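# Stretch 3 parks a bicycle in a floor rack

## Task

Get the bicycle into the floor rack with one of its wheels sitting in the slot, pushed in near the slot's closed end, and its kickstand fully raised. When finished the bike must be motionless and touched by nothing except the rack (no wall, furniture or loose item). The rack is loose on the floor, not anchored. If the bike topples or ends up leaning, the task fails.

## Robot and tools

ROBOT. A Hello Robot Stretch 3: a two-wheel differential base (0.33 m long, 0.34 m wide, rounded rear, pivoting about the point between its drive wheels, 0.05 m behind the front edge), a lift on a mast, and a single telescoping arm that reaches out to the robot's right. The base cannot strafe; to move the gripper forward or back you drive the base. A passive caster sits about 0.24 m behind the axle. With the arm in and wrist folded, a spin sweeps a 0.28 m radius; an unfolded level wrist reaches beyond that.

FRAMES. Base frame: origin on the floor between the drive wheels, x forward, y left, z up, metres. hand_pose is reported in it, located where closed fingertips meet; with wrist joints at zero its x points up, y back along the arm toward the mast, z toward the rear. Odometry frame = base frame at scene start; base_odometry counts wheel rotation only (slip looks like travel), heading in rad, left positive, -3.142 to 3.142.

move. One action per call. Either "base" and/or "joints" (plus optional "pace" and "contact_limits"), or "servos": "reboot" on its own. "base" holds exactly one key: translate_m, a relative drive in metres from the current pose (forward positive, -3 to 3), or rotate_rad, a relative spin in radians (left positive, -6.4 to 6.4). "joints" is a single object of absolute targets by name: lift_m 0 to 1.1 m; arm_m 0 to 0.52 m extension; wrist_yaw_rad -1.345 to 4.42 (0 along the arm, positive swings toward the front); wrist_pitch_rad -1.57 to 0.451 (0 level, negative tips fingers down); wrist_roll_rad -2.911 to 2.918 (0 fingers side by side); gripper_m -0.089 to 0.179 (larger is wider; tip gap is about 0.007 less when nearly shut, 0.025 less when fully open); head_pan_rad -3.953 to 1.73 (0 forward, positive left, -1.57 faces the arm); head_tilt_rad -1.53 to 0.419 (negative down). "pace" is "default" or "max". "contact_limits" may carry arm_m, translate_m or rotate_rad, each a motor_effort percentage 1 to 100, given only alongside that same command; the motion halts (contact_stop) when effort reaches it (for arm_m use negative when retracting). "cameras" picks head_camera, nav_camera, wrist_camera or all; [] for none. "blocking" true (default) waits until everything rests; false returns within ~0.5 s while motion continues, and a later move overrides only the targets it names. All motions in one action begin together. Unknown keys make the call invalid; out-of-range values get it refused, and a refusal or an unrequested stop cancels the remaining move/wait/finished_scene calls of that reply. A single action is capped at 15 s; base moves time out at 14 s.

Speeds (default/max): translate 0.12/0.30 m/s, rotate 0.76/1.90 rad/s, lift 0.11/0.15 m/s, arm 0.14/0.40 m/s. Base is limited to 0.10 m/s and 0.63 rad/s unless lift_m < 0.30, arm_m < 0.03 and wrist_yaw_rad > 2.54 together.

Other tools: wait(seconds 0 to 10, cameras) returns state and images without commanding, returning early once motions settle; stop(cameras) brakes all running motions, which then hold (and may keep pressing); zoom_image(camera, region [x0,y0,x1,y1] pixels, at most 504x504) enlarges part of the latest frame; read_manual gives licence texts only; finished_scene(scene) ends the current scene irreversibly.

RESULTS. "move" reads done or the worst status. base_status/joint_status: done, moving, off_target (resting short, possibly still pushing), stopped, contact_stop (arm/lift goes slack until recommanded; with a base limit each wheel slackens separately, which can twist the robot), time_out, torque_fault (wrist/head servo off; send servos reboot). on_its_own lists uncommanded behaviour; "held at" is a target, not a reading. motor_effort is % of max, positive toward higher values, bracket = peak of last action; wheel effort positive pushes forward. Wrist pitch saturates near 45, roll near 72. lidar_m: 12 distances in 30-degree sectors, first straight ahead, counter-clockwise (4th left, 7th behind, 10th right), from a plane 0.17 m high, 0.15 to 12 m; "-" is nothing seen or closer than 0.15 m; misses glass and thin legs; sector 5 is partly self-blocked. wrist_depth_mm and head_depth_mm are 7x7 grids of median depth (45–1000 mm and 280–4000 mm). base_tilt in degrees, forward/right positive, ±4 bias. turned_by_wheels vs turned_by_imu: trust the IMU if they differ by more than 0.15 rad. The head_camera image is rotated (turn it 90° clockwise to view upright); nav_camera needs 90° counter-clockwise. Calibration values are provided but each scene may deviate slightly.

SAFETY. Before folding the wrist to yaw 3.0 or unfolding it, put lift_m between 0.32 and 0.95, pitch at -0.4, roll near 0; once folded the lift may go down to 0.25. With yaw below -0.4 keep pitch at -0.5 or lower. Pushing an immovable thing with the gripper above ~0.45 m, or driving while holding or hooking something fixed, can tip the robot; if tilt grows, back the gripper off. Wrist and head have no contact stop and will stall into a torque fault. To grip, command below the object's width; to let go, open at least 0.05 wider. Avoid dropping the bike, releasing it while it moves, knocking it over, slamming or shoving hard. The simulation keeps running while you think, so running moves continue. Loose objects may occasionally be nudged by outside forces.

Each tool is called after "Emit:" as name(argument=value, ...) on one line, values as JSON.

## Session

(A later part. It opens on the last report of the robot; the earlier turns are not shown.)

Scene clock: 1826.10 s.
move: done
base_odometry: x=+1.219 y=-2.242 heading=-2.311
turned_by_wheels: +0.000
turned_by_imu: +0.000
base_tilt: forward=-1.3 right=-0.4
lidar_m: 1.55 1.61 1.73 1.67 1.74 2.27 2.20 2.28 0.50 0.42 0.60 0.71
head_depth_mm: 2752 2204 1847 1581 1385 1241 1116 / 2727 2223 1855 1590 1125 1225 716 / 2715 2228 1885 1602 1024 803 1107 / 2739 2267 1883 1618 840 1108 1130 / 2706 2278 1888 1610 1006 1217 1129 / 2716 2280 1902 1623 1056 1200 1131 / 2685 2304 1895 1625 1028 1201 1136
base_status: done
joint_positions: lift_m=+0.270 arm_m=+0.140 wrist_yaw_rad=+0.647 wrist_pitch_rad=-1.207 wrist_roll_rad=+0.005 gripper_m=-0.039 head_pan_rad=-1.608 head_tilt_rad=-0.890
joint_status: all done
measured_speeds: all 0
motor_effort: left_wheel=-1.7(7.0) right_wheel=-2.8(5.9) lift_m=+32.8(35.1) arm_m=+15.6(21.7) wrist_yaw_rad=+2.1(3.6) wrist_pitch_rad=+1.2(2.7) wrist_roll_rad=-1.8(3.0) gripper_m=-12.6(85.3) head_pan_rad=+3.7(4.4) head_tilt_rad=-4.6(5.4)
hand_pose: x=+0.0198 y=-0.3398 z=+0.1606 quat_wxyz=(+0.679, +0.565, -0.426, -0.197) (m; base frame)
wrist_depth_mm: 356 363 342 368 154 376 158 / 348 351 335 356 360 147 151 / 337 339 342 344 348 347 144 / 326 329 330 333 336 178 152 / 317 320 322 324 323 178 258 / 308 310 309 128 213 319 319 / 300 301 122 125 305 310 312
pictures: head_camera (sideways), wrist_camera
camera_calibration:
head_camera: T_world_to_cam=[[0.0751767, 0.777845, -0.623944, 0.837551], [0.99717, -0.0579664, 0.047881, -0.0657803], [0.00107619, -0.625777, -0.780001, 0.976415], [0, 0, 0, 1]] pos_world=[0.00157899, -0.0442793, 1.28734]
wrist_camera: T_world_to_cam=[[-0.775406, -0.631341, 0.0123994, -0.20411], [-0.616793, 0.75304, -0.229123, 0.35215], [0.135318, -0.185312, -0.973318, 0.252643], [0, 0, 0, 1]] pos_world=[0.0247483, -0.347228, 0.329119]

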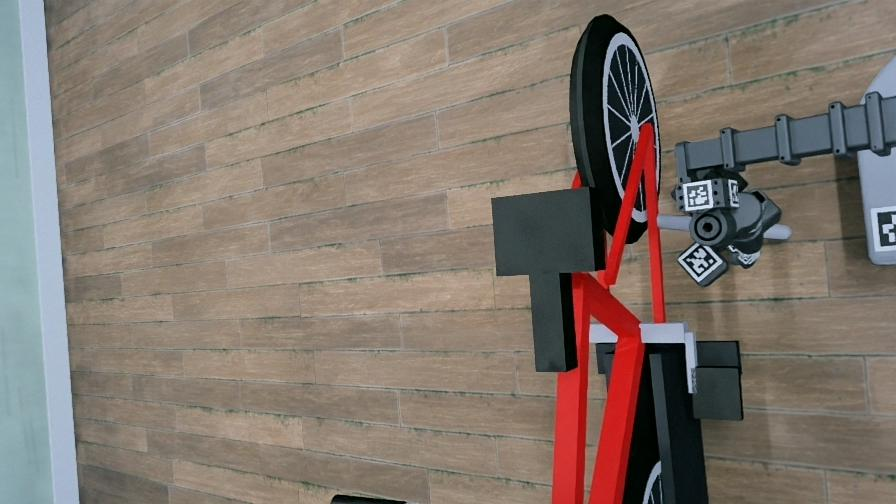

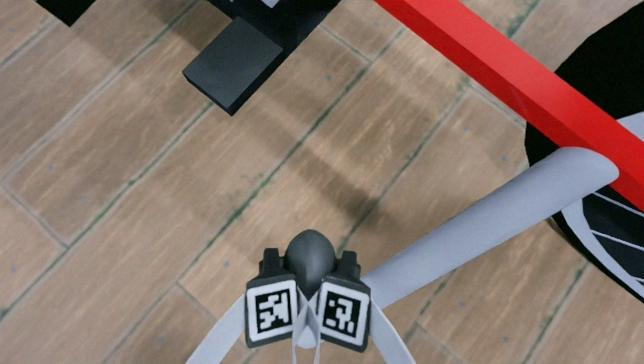

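Emit:
move(joints={"wrist_yaw_rad": 0.55, "arm_m": 0.055, "wrist_pitch_rad": -0.8, "wrist_roll_rad": 0.0}, cameras=[])

Emit:
move(joints={"lift_m": 0.125}, cameras=["head_camera", "wrist_camera"])

Emit:
zoom_image(camera="head_camera", region=[560, 100, 896, 400])

Scene clock: 1836.17 s.
move: done
base_odometry: x=+1.219 y=-2.242 heading=-2.311
turned_by_wheels: +0.000
turned_by_imu: +0.000
base_tilt: forward=-1.3 right=-0.4
lidar_m: 1.55 1.62 1.73 1.67 1.74 2.27 2.19 2.28 0.50 0.42 0.60 0.71
head_depth_mm: 2750 2208 1850 1593 1390 1238 1113 / 2756 2238 1874 1592 1121 1223 939 / 2725 2232 1876 1610 1026 1224 761 / 2736 2251 1889 1606 840 1231 1079 / 2716 2254 1882 1622 1005 1218 1125 / 2721 2294 1894 1619 1053 1204 1135 / 2697 2280 1916 1631 1028 1208 1136
base_status: not commanded
joint_positions: lift_m=+0.270 arm_m=+0.055 wrist_yaw_rad=+0.552 wrist_pitch_rad=-0.816 wrist_roll_rad=+0.005 gripper_m=-0.039 head_pan_rad=-1.608 head_tilt_rad=-0.890
joint_status: all done
measured_speeds: all 0
motor_effort: left_wheel=-1.7(2.3) right_wheel=-2.7(2.9) lift_m=+27.0(29.2) arm_m=-15.0(19.5) wrist_yaw_rad=-1.6(4.4) wrist_pitch_rad=+3.1(4.3) wrist_roll_rad=-1.8(2.6) gripper_m=-12.2(13.4) head_pan_rad=+4.1(4.4) head_tilt_rad=-4.7(5.4)
hand_pose: x=+0.0613 y=-0.3346 z=+0.2056 quat_wxyz=(+0.700, +0.447, -0.549, -0.094) (m; base frame)
wrist_depth_mm: 538 382 349 247 275 280 650 / 531 248 252 238 553 261 248 / 466 234 399 380 236 505 195 / 421 425 419 426 446 215 204 / 383 386 389 397 400 389 200 / 351 351 349 129 367 217 283 / 324 331 122 125 228 334 337
pictures: none
No camera images: "cameras" was empty.

Scene clock: 1838.33 s.
move: done
base_odometry: x=+1.219 y=-2.242 heading=-2.311
turned_by_wheels: +0.000
turned_by_imu: +0.000
base_tilt: forward=-1.3 right=-0.5
lidar_m: 1.55 1.62 1.73 1.67 1.74 2.27 2.20 2.29 0.50 0.49 0.60 0.71
head_depth_mm: 2752 2215 1848 1588 1391 1237 1116 / 2729 2221 1856 1594 1126 1224 1119 / 2725 2234 1870 1597 1021 1227 876 / 2723 2263 1877 1610 841 1231 962 / 2732 2267 1883 1612 1002 1218 1127 / 2720 2262 1895 1620 1056 1203 1133 / 2690 2268 1909 1627 1031 1206 1137
base_status: not commanded
joint_positions: lift_m=+0.125 arm_m=+0.055 wrist_yaw_rad=+0.552 wrist_pitch_rad=-0.815 wrist_roll_rad=+0.005 gripper_m=-0.039 head_pan_rad=-1.608 head_tilt_rad=-0.890
joint_status: all done
measured_speeds: all 0
motor_effort: left_wheel=-1.7(2.1) right_wheel=-2.5(2.8) lift_m=+17.0(27.9) arm_m=-14.2(15.9) wrist_yaw_rad=-0.9(3.0) wrist_pitch_rad=+2.9(3.1) wrist_roll_rad=-1.9(2.2) gripper_m=-12.1(13.8) head_pan_rad=+3.8(4.4) head_tilt_rad=-4.4(5.6)
hand_pose: x=+0.0615 y=-0.3348 z=+0.0607 quat_wxyz=(+0.700, +0.446, -0.550, -0.094) (m; base frame)
wrist_depth_mm: 358 355 300 272 390 392 405 / 315 323 297 318 338 343 351 / 281 285 276 295 299 304 307 / 253 255 260 263 266 270 271 / 230 233 236 238 241 246 108 / 211 212 211 128 220 218 107 / 194 197 122 125 202 115 110
pictures: head_camera (sideways), wrist_camera
camera_calibration:
head_camera: T_world_to_cam=[[0.0751768, 0.777845, -0.623944, 0.837551], [0.99717, -0.0579666, 0.047881, -0.0657803], [0.00107611, -0.625777, -0.780001, 0.976415], [0, 0, 0, 1]] pos_world=[0.00157898, -0.0442793, 1.28734]
wrist_camera: T_world_to_cam=[[-0.835496, -0.548901, 0.0255637, -0.136911], [-0.45818, 0.670216, -0.583851, 0.335302], [0.303343, -0.499518, -0.811458, 0.0253398], [0, 0, 0, 1]] pos_world=[0.0315536, -0.287217, 0.219829]

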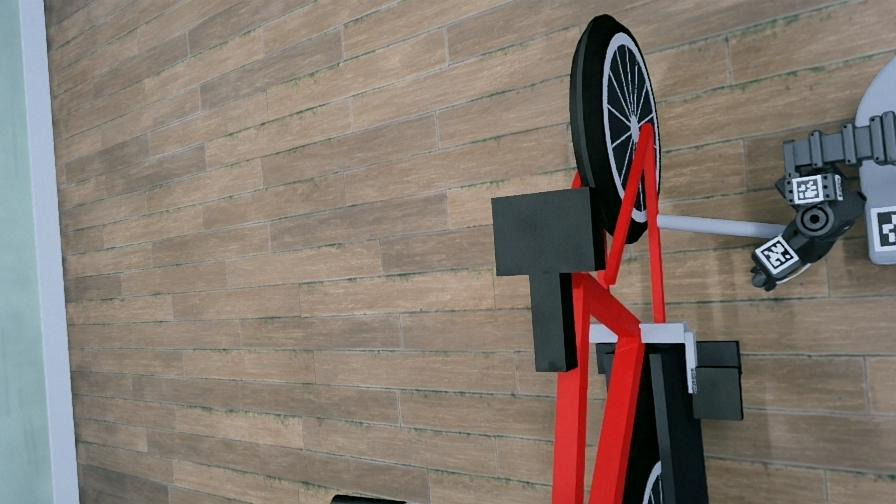

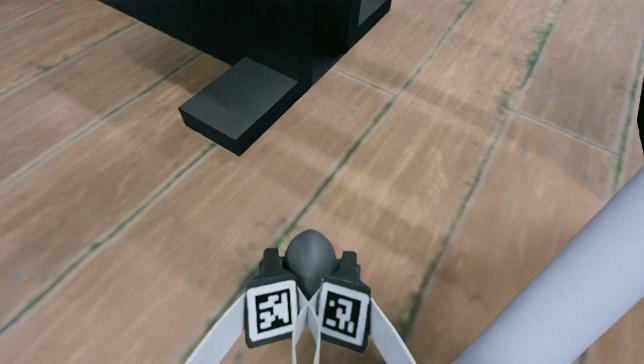

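Scaled by 1.500 from the camera's 896x504 image, which has a finer 1280x720 frame.

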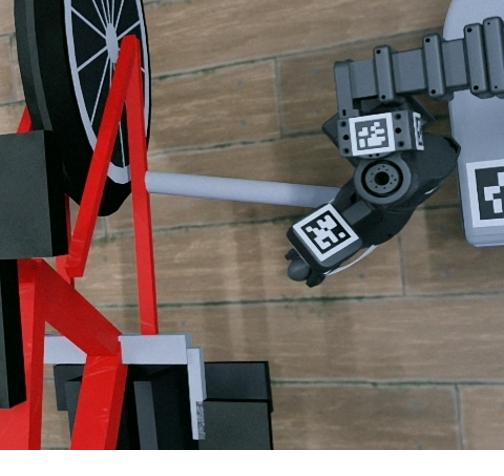

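Emit:
move(joints={"arm_m": 0.085}, cameras=[])

Emit:
move(joints={"wrist_yaw_rad": 0.3}, cameras=["head_camera", "wrist_camera"])

Emit:
zoom_image(camera="head_camera", region=[560, 100, 896, 400])

Scene clock: 1843.07 s.
move: done
base_odometry: x=+1.219 y=-2.242 heading=-2.311
turned_by_wheels: +0.000
turned_by_imu: +0.000
base_tilt: forward=-1.3 right=-0.4
lidar_m: 1.55 1.61 1.73 1.67 1.74 2.27 2.20 2.29 0.50 0.49 0.60 0.71
head_depth_mm: 2748 2191 1852 1593 1391 1237 1117 / 2729 2222 1850 1591 1121 1225 1106 / 2741 2261 1872 1605 1021 1221 880 / 2708 2237 1868 1611 841 1235 1099 / 2731 2277 1891 1613 1004 1215 1129 / 2699 2290 1896 1624 1054 1200 1134 / 2704 2295 1907 1620 1031 1205 1136
base_status: not commanded
joint_positions: lift_m=+0.125 arm_m=+0.085 wrist_yaw_rad=+0.552 wrist_pitch_rad=-0.815 wrist_roll_rad=+0.005 gripper_m=-0.039 head_pan_rad=-1.608 head_tilt_rad=-0.890
joint_status: all done
measured_speeds: all 0
motor_effort: left_wheel=-1.5(2.2) right_wheel=-2.7(2.9) lift_m=+16.7(18.1) arm_m=+15.7(20.9) wrist_yaw_rad=-2.1(2.6) wrist_pitch_rad=+2.7(2.9) wrist_roll_rad=-1.8(2.0) gripper_m=-12.3(13.3) head_pan_rad=+3.9(4.4) head_tilt_rad=-4.6(5.3)
hand_pose: x=+0.0614 y=-0.3648 z=+0.0607 quat_wxyz=(+0.700, +0.446, -0.550, -0.094) (m; base frame)
wrist_depth_mm: 361 325 252 288 387 398 405 / 316 320 286 327 340 343 351 / 282 278 270 294 298 301 304 / 254 256 255 264 267 270 273 / 230 232 235 238 242 244 246 / 210 212 211 129 219 223 92 / 194 197 123 125 200 201 91
pictures: none
No camera images: "cameras" was empty.

Scene clock: 1843.97 s.
move: done
base_odometry: x=+1.219 y=-2.242 heading=-2.311
turned_by_wheels: +0.000
turned_by_imu: +0.000
base_tilt: forward=-1.4 right=-0.5
lidar_m: 1.55 1.61 1.73 1.67 1.74 2.28 2.20 2.28 0.50 0.49 0.60 0.71
head_depth_mm: 2756 2215 1844 1579 1390 1238 1116 / 2722 2216 1850 1597 1125 1224 1103 / 2716 2237 1864 1604 1022 1226 876 / 2746 2260 1871 1606 841 1234 1096 / 2685 2277 1886 1616 1003 1219 1135 / 2724 2297 1882 1618 1052 1199 1133 / 2661 2308 1903 1630 1031 1207 1134
base_status: not commanded
joint_positions: lift_m=+0.125 arm_m=+0.085 wrist_yaw_rad=+0.303 wrist_pitch_rad=-0.815 wrist_roll_rad=+0.005 gripper_m=-0.039 head_pan_rad=-1.608 head_tilt_rad=-0.890
joint_status: all done
measured_speeds: all 0
motor_effort: left_wheel=-1.2(2.2) right_wheel=-2.6(2.8) lift_m=+17.8(18.3) arm_m=+15.3(16.1) wrist_yaw_rad=-3.1(4.1) wrist_pitch_rad=+2.8(3.0) wrist_roll_rad=-1.7(2.0) gripper_m=-12.3(13.1) head_pan_rad=+3.7(4.2) head_tilt_rad=-5.0(5.2)
hand_pose: x=+0.0256 y=-0.3811 z=+0.0607 quat_wxyz=(+0.683, +0.374, -0.601, -0.180) (m; base frame)
wrist_depth_mm: 239 221 316 382 390 163 89 / 295 261 321 332 339 324 88 / 282 263 290 294 299 102 90 / 243 246 259 264 267 96 207 / 230 232 235 239 239 97 247 / 211 213 210 128 219 98 226 / 195 197 122 125 107 201 206
pictures: head_camera (sideways), wrist_camera
camera_calibration:
head_camera: T_world_to_cam=[[0.0751767, 0.777845, -0.623944, 0.837551], [0.99717, -0.0579664, 0.047881, -0.0657803], [0.00107618, -0.625778, -0.780001, 0.976415], [0, 0, 0, 1]] pos_world=[0.00157899, -0.0442793, 1.28734]
wrist_camera: T_world_to_cam=[[-0.945108, -0.325749, 0.025646, -0.104428], [-0.278666, 0.762538, -0.58385, 0.380477], [0.170632, -0.558948, -0.811456, -0.00615436], [0, 0, 0, 1]] pos_world=[0.00838062, -0.327586, 0.219826]

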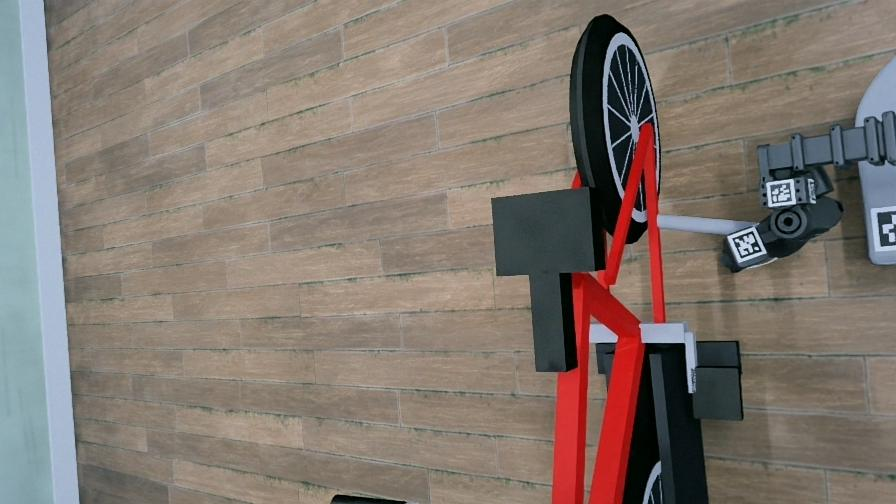

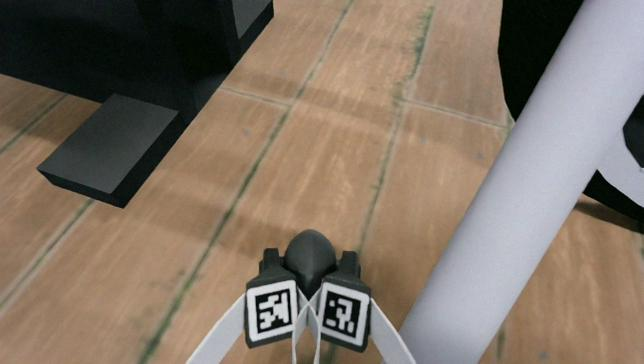

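Scaled by 1.500 from the camera's 896x504 image, which has a finer 1280x720 frame.

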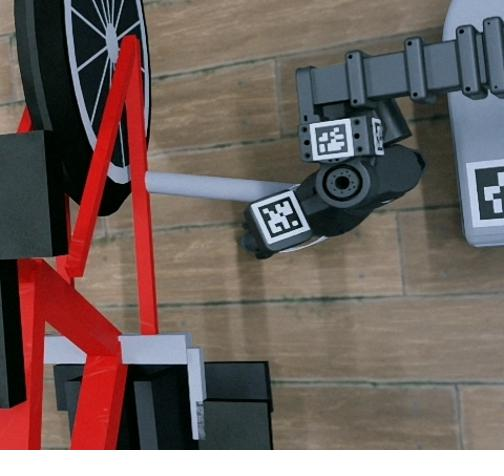

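Emit:
move(joints={"wrist_yaw_rad": -0.8}, pace="max", cameras=["head_camera", "nav_camera", "wrist_camera"])

Emit:
zoom_image(camera="head_camera", region=[560, 100, 896, 400])

Scene clock: 1847.83 s.
move: done
base_odometry: x=+1.219 y=-2.242 heading=-2.311
turned_by_wheels: +0.000
turned_by_imu: +0.001
base_tilt: forward=-1.3 right=-0.5
lidar_m: 1.55 1.61 1.73 1.67 1.74 2.28 2.20 2.29 0.51 3.05 0.60 0.71
head_depth_mm: 2775 2229 1856 1583 1389 1241 1114 / 2736 2229 1849 1591 1123 1225 1103 / 2723 2234 1871 1598 1021 1192 861 / 2720 2260 1878 1608 843 1249 1097 / 2734 2266 1893 1623 1005 1219 1129 / 2695 2286 1912 1619 1049 1196 1132 / 2708 2306 1903 1624 1001 1206 1136
base_status: not commanded
joint_positions: lift_m=+0.125 arm_m=+0.085 wrist_yaw_rad=-0.790 wrist_pitch_rad=-0.825 wrist_roll_rad=+0.001 gripper_m=-0.040 head_pan_rad=-1.608 head_tilt_rad=-0.890
joint_status: all done
measured_speeds: all 0
motor_effort: left_wheel=+3.4(4.7) right_wheel=-6.7(15.4) lift_m=+19.6(19.6) arm_m=+13.4(14.7) wrist_yaw_rad=-9.2(32.8) wrist_pitch_rad=+4.5(5.2) wrist_roll_rad=-0.8(1.9) gripper_m=-12.7(13.4) head_pan_rad=+3.9(4.5) head_tilt_rad=-4.3(5.1)
hand_pose: x=-0.1326 y=-0.3397 z=+0.0592 quat_wxyz=(+0.488, +0.012, -0.707, -0.511) (m; base frame)
wrist_depth_mm: 159 182 223 289 382 391 399 / 93 195 258 322 333 339 344 / 95 97 280 290 294 299 303 / 250 244 111 260 263 267 271 / 228 230 230 130 231 242 247 / 209 212 205 127 214 222 225 / 194 196 121 124 200 204 206
pictures: head_camera (sideways), nav_camera (sideways), wrist_camera
camera_calibration:
head_camera: T_world_to_cam=[[0.0751766, 0.777845, -0.623944, 0.837551], [0.99717, -0.0579663, 0.047881, -0.0657803], [0.00107626, -0.625777, -0.780001, 0.976415], [0, 0, 0, 1]] pos_world=[0.00157899, -0.0442793, 1.28734]
nav_camera: T_world_to_cam=[[-0.0247105, -0.779567, 0.625831, -0.770423], [-0.999191, -0.000616881, -0.0402207, 0.111004], [0.0317408, -0.626318, -0.778921, 0.969511], [0, 0, 0, 1]] pos_world=[0.0611033, 0.00669456, 1.24179]
wrist_camera: T_world_to_cam=[[-0.72559, 0.687573, 0.0276033, 0.132846], [0.550782, 0.604347, -0.575677, 0.359686], [-0.412502, -0.402502, -0.817211, 0.0188685], [0, 0, 0, 1]] pos_world=[-0.0939336, -0.301122, 0.218816]

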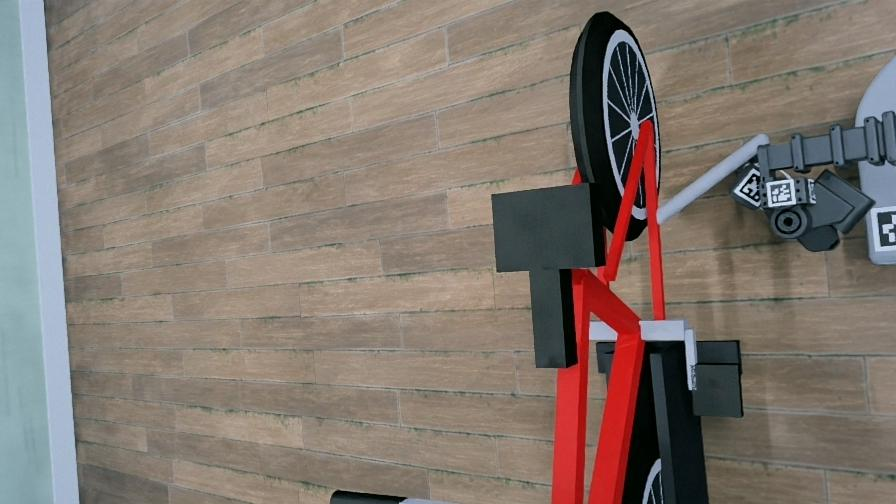

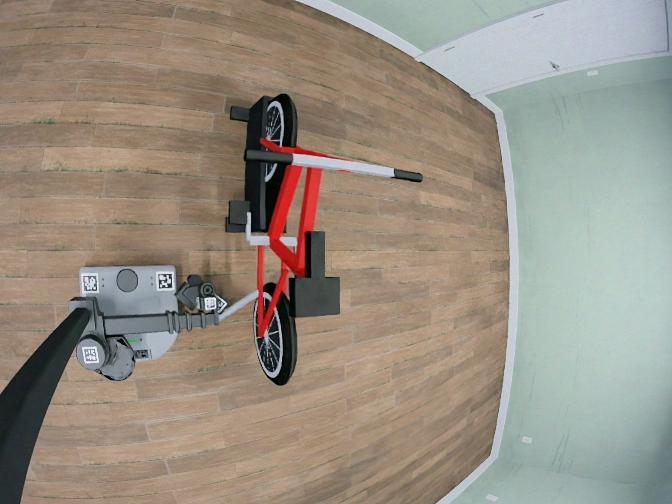

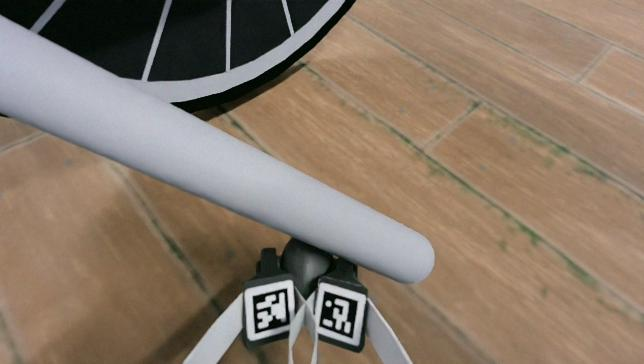

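Scaled by 1.500 from the camera's 896x504 image, which has a finer 1280x720 frame.

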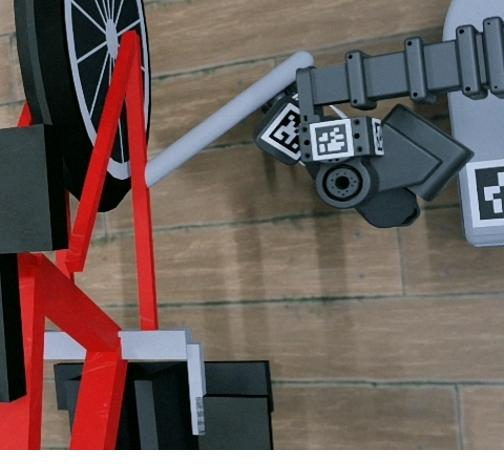

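Emit:
move(joints={"arm_m": 0.115}, cameras=["wrist_camera"])

Emit:
move(joints={"lift_m": 0.18}, cameras=["head_camera", "nav_camera", "wrist_camera"])

Emit:
zoom_image(camera="head_camera", region=[560, 100, 896, 400])

Scene clock: 1863.43 s.
move: done
base_odometry: x=+1.219 y=-2.242 heading=-2.311
turned_by_wheels: +0.000
turned_by_imu: +0.000
base_tilt: forward=-1.3 right=-0.4
lidar_m: 1.55 1.62 1.73 1.67 1.74 2.27 2.20 2.28 0.50 3.06 0.60 0.71
head_depth_mm: 2736 2218 1847 1600 1388 1237 1119 / 2731 2227 1857 1592 1122 1226 1116 / 2726 2239 1866 1607 1020 1112 885 / 2709 2259 1874 1605 839 1255 1108 / 2723 2263 1888 1611 1003 1224 1125 / 2715 2287 1898 1629 1051 1199 1132 / 2705 2279 1906 1627 1001 1203 1138
base_status: not commanded
joint_positions: lift_m=+0.125 arm_m=+0.115 wrist_yaw_rad=-0.798 wrist_pitch_rad=-0.829 wrist_roll_rad=+0.001 gripper_m=-0.039 head_pan_rad=-1.608 head_tilt_rad=-0.890
joint_status: all done
measured_speeds: all 0
motor_effort: left_wheel=+3.2(4.2) right_wheel=-6.0(6.8) lift_m=+20.4(21.2) arm_m=+16.3(20.9) wrist_yaw_rad=-1.9(8.9) wrist_pitch_rad=+5.5(5.8) wrist_roll_rad=-0.7(1.0) gripper_m=-12.4(13.0) head_pan_rad=+3.4(4.3) head_tilt_rad=-4.5(5.1)
hand_pose: x=-0.1327 y=-0.3682 z=+0.0585 quat_wxyz=(+0.485, +0.011, -0.707, -0.514) (m; base frame)
wrist_depth_mm: 134 154 188 244 377 389 393 / 144 173 218 310 329 336 344 / - 82 263 287 292 297 300 / 239 82 96 258 262 266 270 / 227 226 97 105 235 241 245 / 208 210 208 125 120 216 223 / 192 195 122 125 198 203 205
pictures: wrist_camera
camera_calibration:
wrist_camera: T_world_to_cam=[[-0.720478, 0.692934, 0.0274558, 0.155016], [0.557195, 0.602006, -0.571946, 0.376362], [-0.412849, -0.396776, -0.819832, 0.00896514], [0, 0, 0, 1]] pos_world=[-0.0943204, -0.330431, 0.218353]

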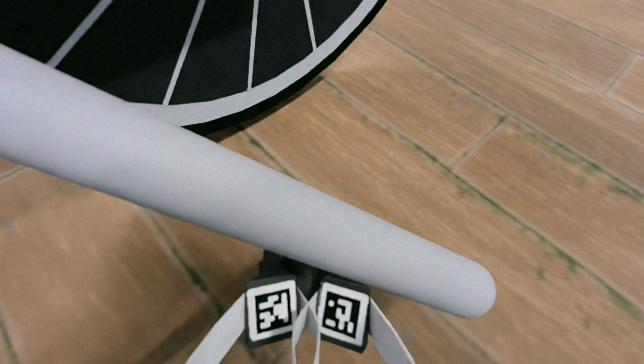

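Scene clock: 1864.77 s.
move: done
base_odometry: x=+1.219 y=-2.242 heading=-2.311
turned_by_wheels: +0.000
turned_by_imu: +0.000
base_tilt: forward=-1.3 right=-0.5
lidar_m: 1.55 1.61 1.73 1.67 1.73 2.27 2.20 2.28 0.50 0.49 0.60 0.71
head_depth_mm: 2746 2192 1841 1584 1393 1240 1112 / 2719 2230 1863 1594 1124 1221 1099 / 2715 2247 1857 1603 1020 1111 941 / 2732 2240 1878 1605 842 1250 1096 / 2737 2270 1888 1620 1004 1217 1130 / 2697 2286 1889 1622 1052 1198 1133 / 2701 2296 1906 1627 1004 1204 1132
base_status: not commanded
joint_positions: lift_m=+0.180 arm_m=+0.115 wrist_yaw_rad=-0.798 wrist_pitch_rad=-0.816 wrist_roll_rad=+0.001 gripper_m=-0.039 head_pan_rad=-1.608 head_tilt_rad=-0.890
joint_status: all done
measured_speeds: all 0
motor_effort: left_wheel=+3.1(3.8) right_wheel=-3.8(6.0) lift_m=+35.6(40.5) arm_m=+13.8(16.7) wrist_yaw_rad=-2.6(2.6) wrist_pitch_rad=+3.0(5.6) wrist_roll_rad=-0.7(0.9) gripper_m=-12.9(13.5) head_pan_rad=+3.1(4.3) head_tilt_rad=-5.4(5.4)
hand_pose: x=-0.1347 y=-0.3702 z=+0.1156 quat_wxyz=(+0.489, +0.006, -0.707, -0.511) (m; base frame)
wrist_depth_mm: 128 134 139 152 464 501 511 / - 121 137 278 425 430 440 / 114 178 242 353 375 380 387 / 178 216 312 329 332 338 344 / 289 292 294 299 301 307 312 / 264 265 265 128 276 279 284 / 244 247 121 124 251 258 261
pictures: head_camera (sideways), nav_camera (sideways), wrist_camera
camera_calibration:
head_camera: T_world_to_cam=[[0.0751765, 0.777845, -0.623944, 0.837551], [0.99717, -0.0579661, 0.047881, -0.0657803], [0.00107641, -0.625778, -0.780001, 0.976415], [0, 0, 0, 1]] pos_world=[0.001579, -0.0442793, 1.28734]
nav_camera: T_world_to_cam=[[-0.0247103, -0.779567, 0.625831, -0.770423], [-0.999191, -0.000617129, -0.0402207, 0.111004], [0.031741, -0.626318, -0.778921, 0.969511], [0, 0, 0, 1]] pos_world=[0.0611033, 0.00669456, 1.24179]
wrist_camera: T_world_to_cam=[[-0.720207, 0.693198, 0.0278954, 0.153443], [0.55154, 0.596493, -0.583095, 0.409819], [-0.42084, -0.404564, -0.811925, 0.0493362], [0, 0, 0, 1]] pos_world=[-0.094758, -0.330861, 0.27474]

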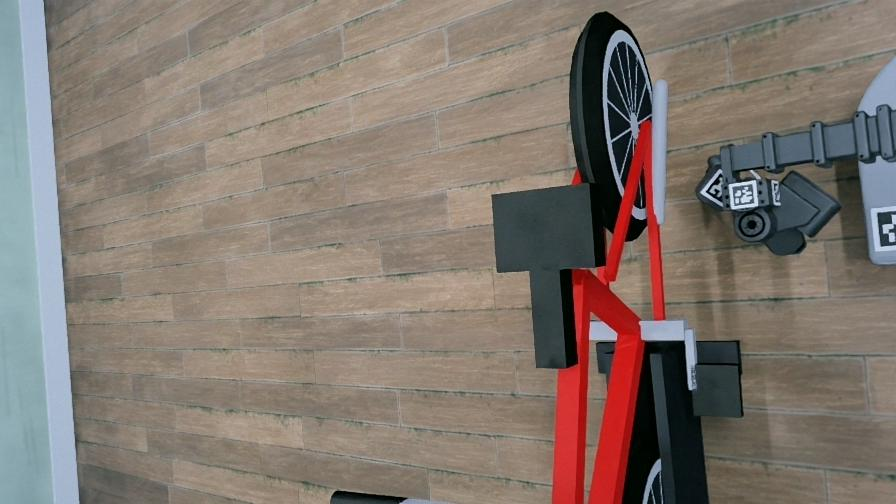

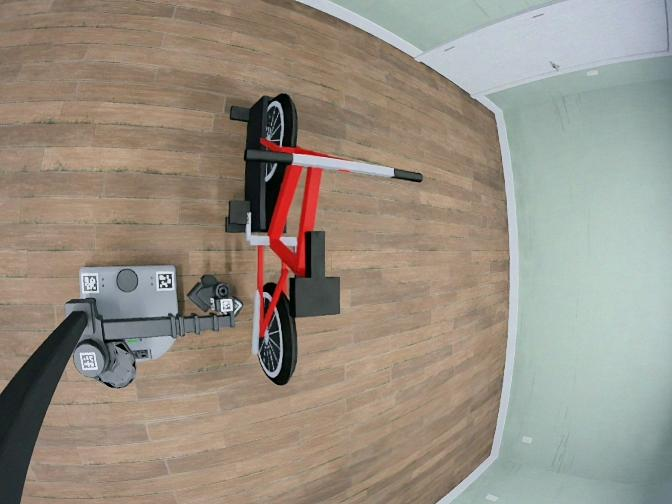

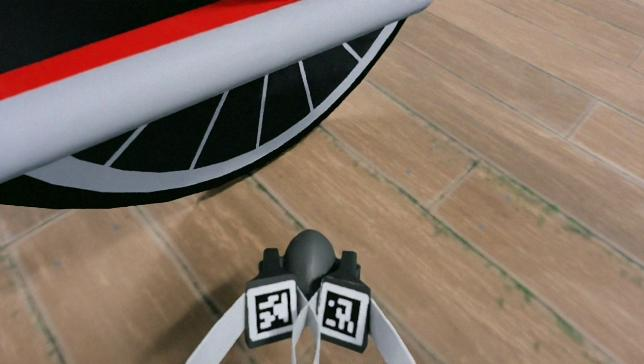

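Scaled by 1.500 from the camera's 896x504 image, which has a finer 1280x720 frame.

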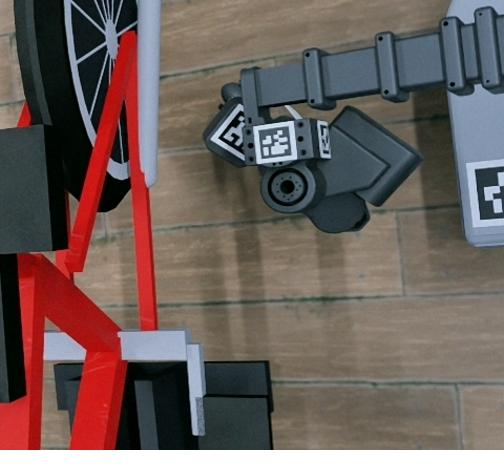

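Emit:
move(joints={"arm_m": 0.06}, cameras=[])

Emit:
move(joints={"lift_m": 0.45, "head_pan_rad": -1.25, "head_tilt_rad": -0.8})

Emit:
zoom_image(camera="head_camera", region=[500, 50, 896, 450])

Scene clock: 1871.07 s.
move: done
base_odometry: x=+1.219 y=-2.242 heading=-2.311
turned_by_wheels: +0.000
turned_by_imu: +0.000
base_tilt: forward=-1.3 right=-0.5
lidar_m: 1.55 1.62 1.73 1.67 1.73 2.27 2.20 2.28 0.50 0.49 0.60 0.71
head_depth_mm: 2768 2208 1842 1589 1384 1235 1119 / 2732 2201 1860 1593 1128 1224 1101 / 2745 2248 1873 1601 1023 1235 803 / 2765 2248 1876 1614 840 1245 1105 / 2700 2272 1873 1614 1002 1219 1127 / 2717 2287 1894 1621 1052 1199 1130 / 2718 2294 1913 1640 1001 1211 1131
base_status: not commanded
joint_positions: lift_m=+0.180 arm_m=+0.060 wrist_yaw_rad=-0.798 wrist_pitch_rad=-0.815 wrist_roll_rad=+0.001 gripper_m=-0.039 head_pan_rad=-1.608 head_tilt_rad=-0.890
joint_status: all done
measured_speeds: all 0
motor_effort: left_wheel=+2.5(3.4) right_wheel=-3.6(4.0) lift_m=+35.1(35.8) arm_m=-14.7(21.7) wrist_yaw_rad=-1.9(2.6) wrist_pitch_rad=+2.9(3.1) wrist_roll_rad=-0.9(1.0) gripper_m=-12.2(13.1) head_pan_rad=+3.6(4.4) head_tilt_rad=-4.8(5.3)
hand_pose: x=-0.1348 y=-0.3152 z=+0.1157 quat_wxyz=(+0.489, +0.006, -0.707, -0.511) (m; base frame)
wrist_depth_mm: 140 154 245 321 485 500 509 / 194 225 283 408 426 433 439 / 215 258 345 368 373 381 386 / 312 319 325 330 333 340 344 / 289 291 297 299 304 307 312 / 264 267 265 128 277 279 284 / 244 246 121 125 250 256 260
pictures: none
No camera images: "cameras" was empty.

Scene clock: 1874.37 s.
move: done
base_odometry: x=+1.219 y=-2.242 heading=-2.311
turned_by_wheels: +0.000
turned_by_imu: +0.000
base_tilt: forward=-1.3 right=-0.5
lidar_m: 1.55 1.62 1.73 1.67 1.74 2.28 2.20 2.28 0.50 0.49 0.60 0.71
head_depth_mm: 2672 2545 2049 1700 1461 967 545 / 2713 2594 2064 1707 840 943 563 / 2780 2610 2086 1728 1471 1222 1142 / 2861 2630 2087 1741 1481 1157 1149 / 2940 2638 2107 1700 1027 1182 1153 / 2924 2668 2105 1754 1050 1236 1153 / 2495 2493 2129 1756 1222 1269 1164
base_status: not commanded
joint_positions: lift_m=+0.450 arm_m=+0.060 wrist_yaw_rad=-0.798 wrist_pitch_rad=-0.815 wrist_roll_rad=+0.001 gripper_m=-0.039 head_pan_rad=-1.258 head_tilt_rad=-0.804
joint_status: all done
measured_speeds: all 0
motor_effort: left_wheel=+2.9(3.4) right_wheel=-3.4(4.0) lift_m=+36.0(39.5) arm_m=-13.2(15.7) wrist_yaw_rad=-1.1(3.1) wrist_pitch_rad=+2.9(3.1) wrist_roll_rad=-0.5(1.0) gripper_m=-12.8(14.0) head_pan_rad=+4.1(6.6) head_tilt_rad=+2.1(4.3)
hand_pose: x=-0.1348 y=-0.3153 z=+0.3857 quat_wxyz=(+0.489, +0.006, -0.707, -0.511) (m; base frame)
wrist_depth_mm: 900 918 940 964 969 - - / 782 797 265 336 846 852 862 / 703 253 282 409 744 756 764 / 634 261 341 626 662 680 683 / 209 276 374 585 604 608 611 / 512 345 136 128 548 558 563 / 483 481 121 125 495 513 513
pictures: head_camera (sideways), nav_camera (sideways), wrist_camera
camera_calibration:
head_camera: T_world_to_cam=[[-0.178395, 0.702802, -0.688654, 0.923416], [0.955429, 0.291038, 0.0495137, -0.0676568], [0.235223, -0.649127, -0.723398, 0.90138], [0, 0, 0, 1]] pos_world=[0.0173496, -0.0441785, 1.29132]
nav_camera: T_world_to_cam=[[0.22635, -0.686983, 0.690521, -0.856248], [-0.937534, -0.345938, -0.036846, 0.106238], [0.26419, -0.639047, -0.722373, 0.894558], [0, 0, 0, 1]] pos_world=[0.0570804, 0.0201884, 1.24138]
wrist_camera: T_world_to_cam=[[-0.720198, 0.693207, 0.02791, 0.107773], [0.551347, 0.596306, -0.583469, 0.534621], [-0.421108, -0.404825, -0.811656, 0.290595], [0, 0, 0, 1]] pos_world=[-0.0947724, -0.275867, 0.54479]

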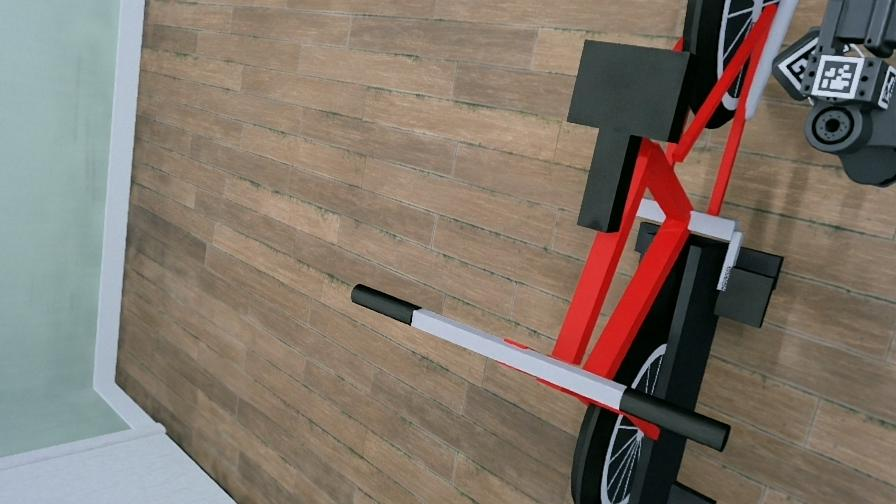

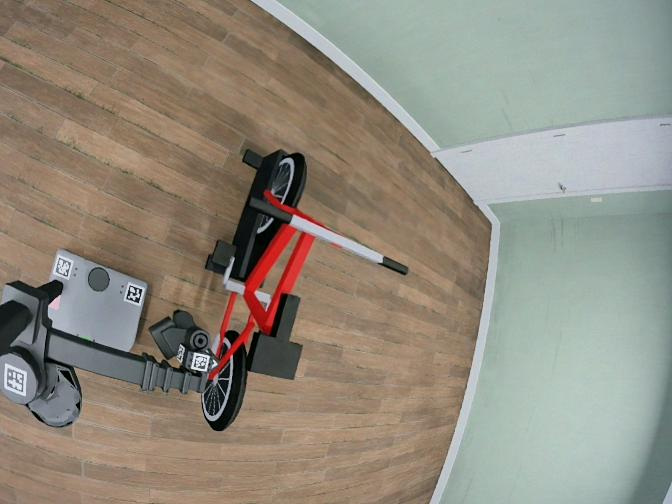

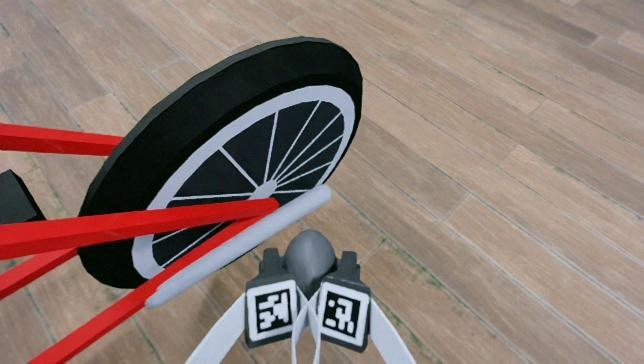

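Scaled by 1.260 from the camera's 896x504 image, which has a finer 1280x720 frame.

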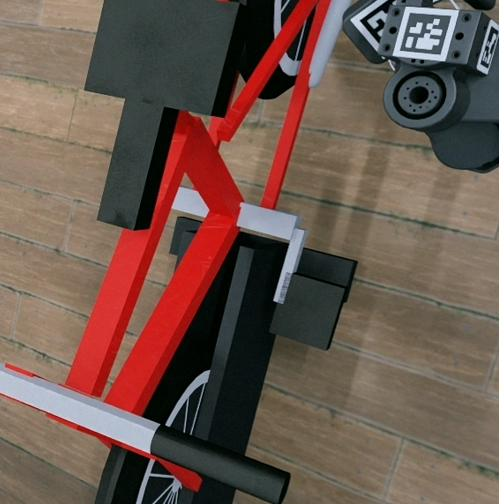

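Emit:
move(joints={"head_pan_rad": -0.95, "head_tilt_rad": -0.8}, cameras=["head_camera"])

Emit:
zoom_image(camera="head_camera", region=[500, 150, 896, 504])

Scene clock: 1878.77 s.
move: done
base_odometry: x=+1.219 y=-2.242 heading=-2.311
turned_by_wheels: +0.000
turned_by_imu: +0.000
base_tilt: forward=-1.4 right=-0.5
lidar_m: 1.55 1.61 1.73 1.67 1.74 2.28 2.20 2.28 0.50 0.49 0.60 0.71
head_depth_mm: 2797 2568 2047 1705 1465 852 1012 / 2935 2583 2049 1718 1471 1071 1137 / 2956 2593 2074 1682 1418 1166 1141 / 2495 2581 2096 1740 1023 1250 1149 / 2185 2384 2114 1740 1187 1277 1152 / 1947 2145 2112 1750 1410 1302 1158 / 1752 1912 2016 1756 1501 1306 1158
base_status: not commanded
joint_positions: lift_m=+0.450 arm_m=+0.060 wrist_yaw_rad=-0.798 wrist_pitch_rad=-0.815 wrist_roll_rad=+0.001 gripper_m=-0.039 head_pan_rad=-0.958 head_tilt_rad=-0.804
joint_status: all done
measured_speeds: all 0
motor_effort: left_wheel=+2.8(3.4) right_wheel=-3.6(3.9) lift_m=+34.9(36.2) arm_m=-11.6(12.6) wrist_yaw_rad=-1.1(2.5) wrist_pitch_rad=+2.9(3.0) wrist_roll_rad=-0.7(1.0) gripper_m=-12.7(12.9) head_pan_rad=+4.2(7.3) head_tilt_rad=+1.6(2.8)
hand_pose: x=-0.1348 y=-0.3153 z=+0.3857 quat_wxyz=(+0.489, +0.006, -0.707, -0.511) (m; base frame)
wrist_depth_mm: 885 904 921 958 963 - - / 794 793 263 335 841 847 872 / 694 253 282 408 733 755 766 / 627 261 338 628 662 674 683 / 209 277 376 583 597 612 621 / 511 347 136 128 553 553 564 / 481 482 121 125 494 513 517
pictures: head_camera (sideways)
camera_calibration:
head_camera: T_world_to_cam=[[-0.378055, 0.618723, -0.688663, 0.924646], [0.826803, 0.560308, 0.0495139, -0.0668724], [0.416498, -0.55067, -0.723389, 0.900263], [0, 0, 0, 1]] pos_world=[0.029899, -0.0388832, 1.29132]

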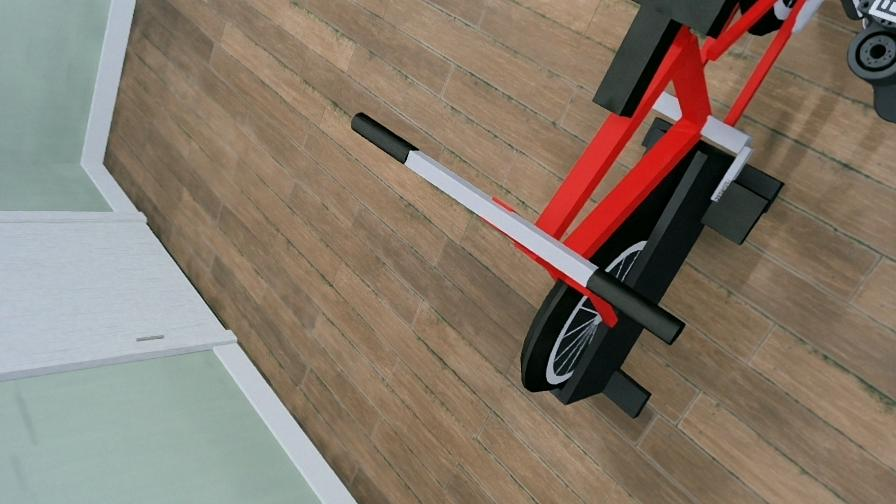

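Scaled by 1.273 from the camera's 896x504 image, which has a finer 1280x720 frame.

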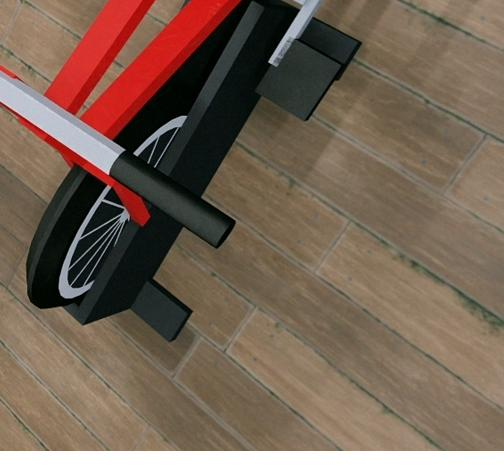

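Emit:
wait(seconds=2, cameras=["head_camera"])

Emit:
finished_scene(scene=1)

Scene clock: 1885.67 s.
base_odometry: x=+1.219 y=-2.242 heading=-2.311
turned_by_wheels: +0.000
turned_by_imu: +0.000
base_tilt: forward=-1.3 right=-0.5
lidar_m: 1.55 1.62 1.73 1.67 1.74 2.27 2.20 2.29 0.50 0.49 0.60 0.71
head_depth_mm: 2785 2584 2059 1715 1467 853 1008 / 2920 2601 2067 1724 1465 1070 1142 / 2940 2591 2086 1687 1419 1168 1144 / 2485 2610 2075 1735 1021 1249 1154 / 2186 2389 2093 1745 1186 1282 1154 / 1954 2116 2121 1755 1415 1303 1150 / 1754 1913 2009 1755 1503 1314 1163
base_status: not commanded
joint_positions: lift_m=+0.450 arm_m=+0.060 wrist_yaw_rad=-0.798 wrist_pitch_rad=-0.815 wrist_roll_rad=+0.001 gripper_m=-0.039 head_pan_rad=-0.958 head_tilt_rad=-0.804
joint_status: all done
measured_speeds: all 0
motor_effort: left_wheel=+2.5(3.4) right_wheel=-3.5(3.9) lift_m=+34.9(36.2) arm_m=-9.4(12.6) wrist_yaw_rad=-1.7(2.5) wrist_pitch_rad=+2.8(3.0) wrist_roll_rad=-0.8(1.0) gripper_m=-12.2(12.9) head_pan_rad=+3.5(7.3) head_tilt_rad=+1.7(2.8)
hand_pose: x=-0.1348 y=-0.3153 z=+0.3857 quat_wxyz=(+0.489, +0.006, -0.707, -0.511) (m; base frame)
wrist_depth_mm: 896 912 928 957 980 - - / 791 800 263 333 832 864 873 / 709 253 283 411 739 754 764 / 632 263 340 631 676 668 679 / 209 275 374 583 595 603 616 / 515 345 136 128 552 560 559 / 486 481 121 125 500 511 513
wait: 2.00 s; at rest from the start
pictures: head_camera (sideways)
camera_calibration:
head_camera: T_world_to_cam=[[-0.378073, 0.618712, -0.688663, 0.924646], [0.826786, 0.560333, 0.0495139, -0.0668723], [0.416515, -0.550657, -0.723389, 0.900263], [0, 0, 0, 1]] pos_world=[0.0299002, -0.0388825, 1.29132]

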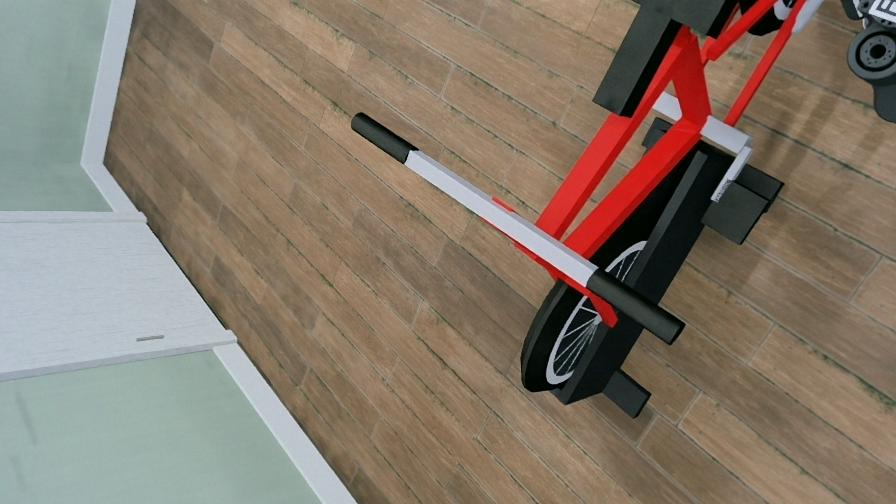

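The scene is finished: the task was done.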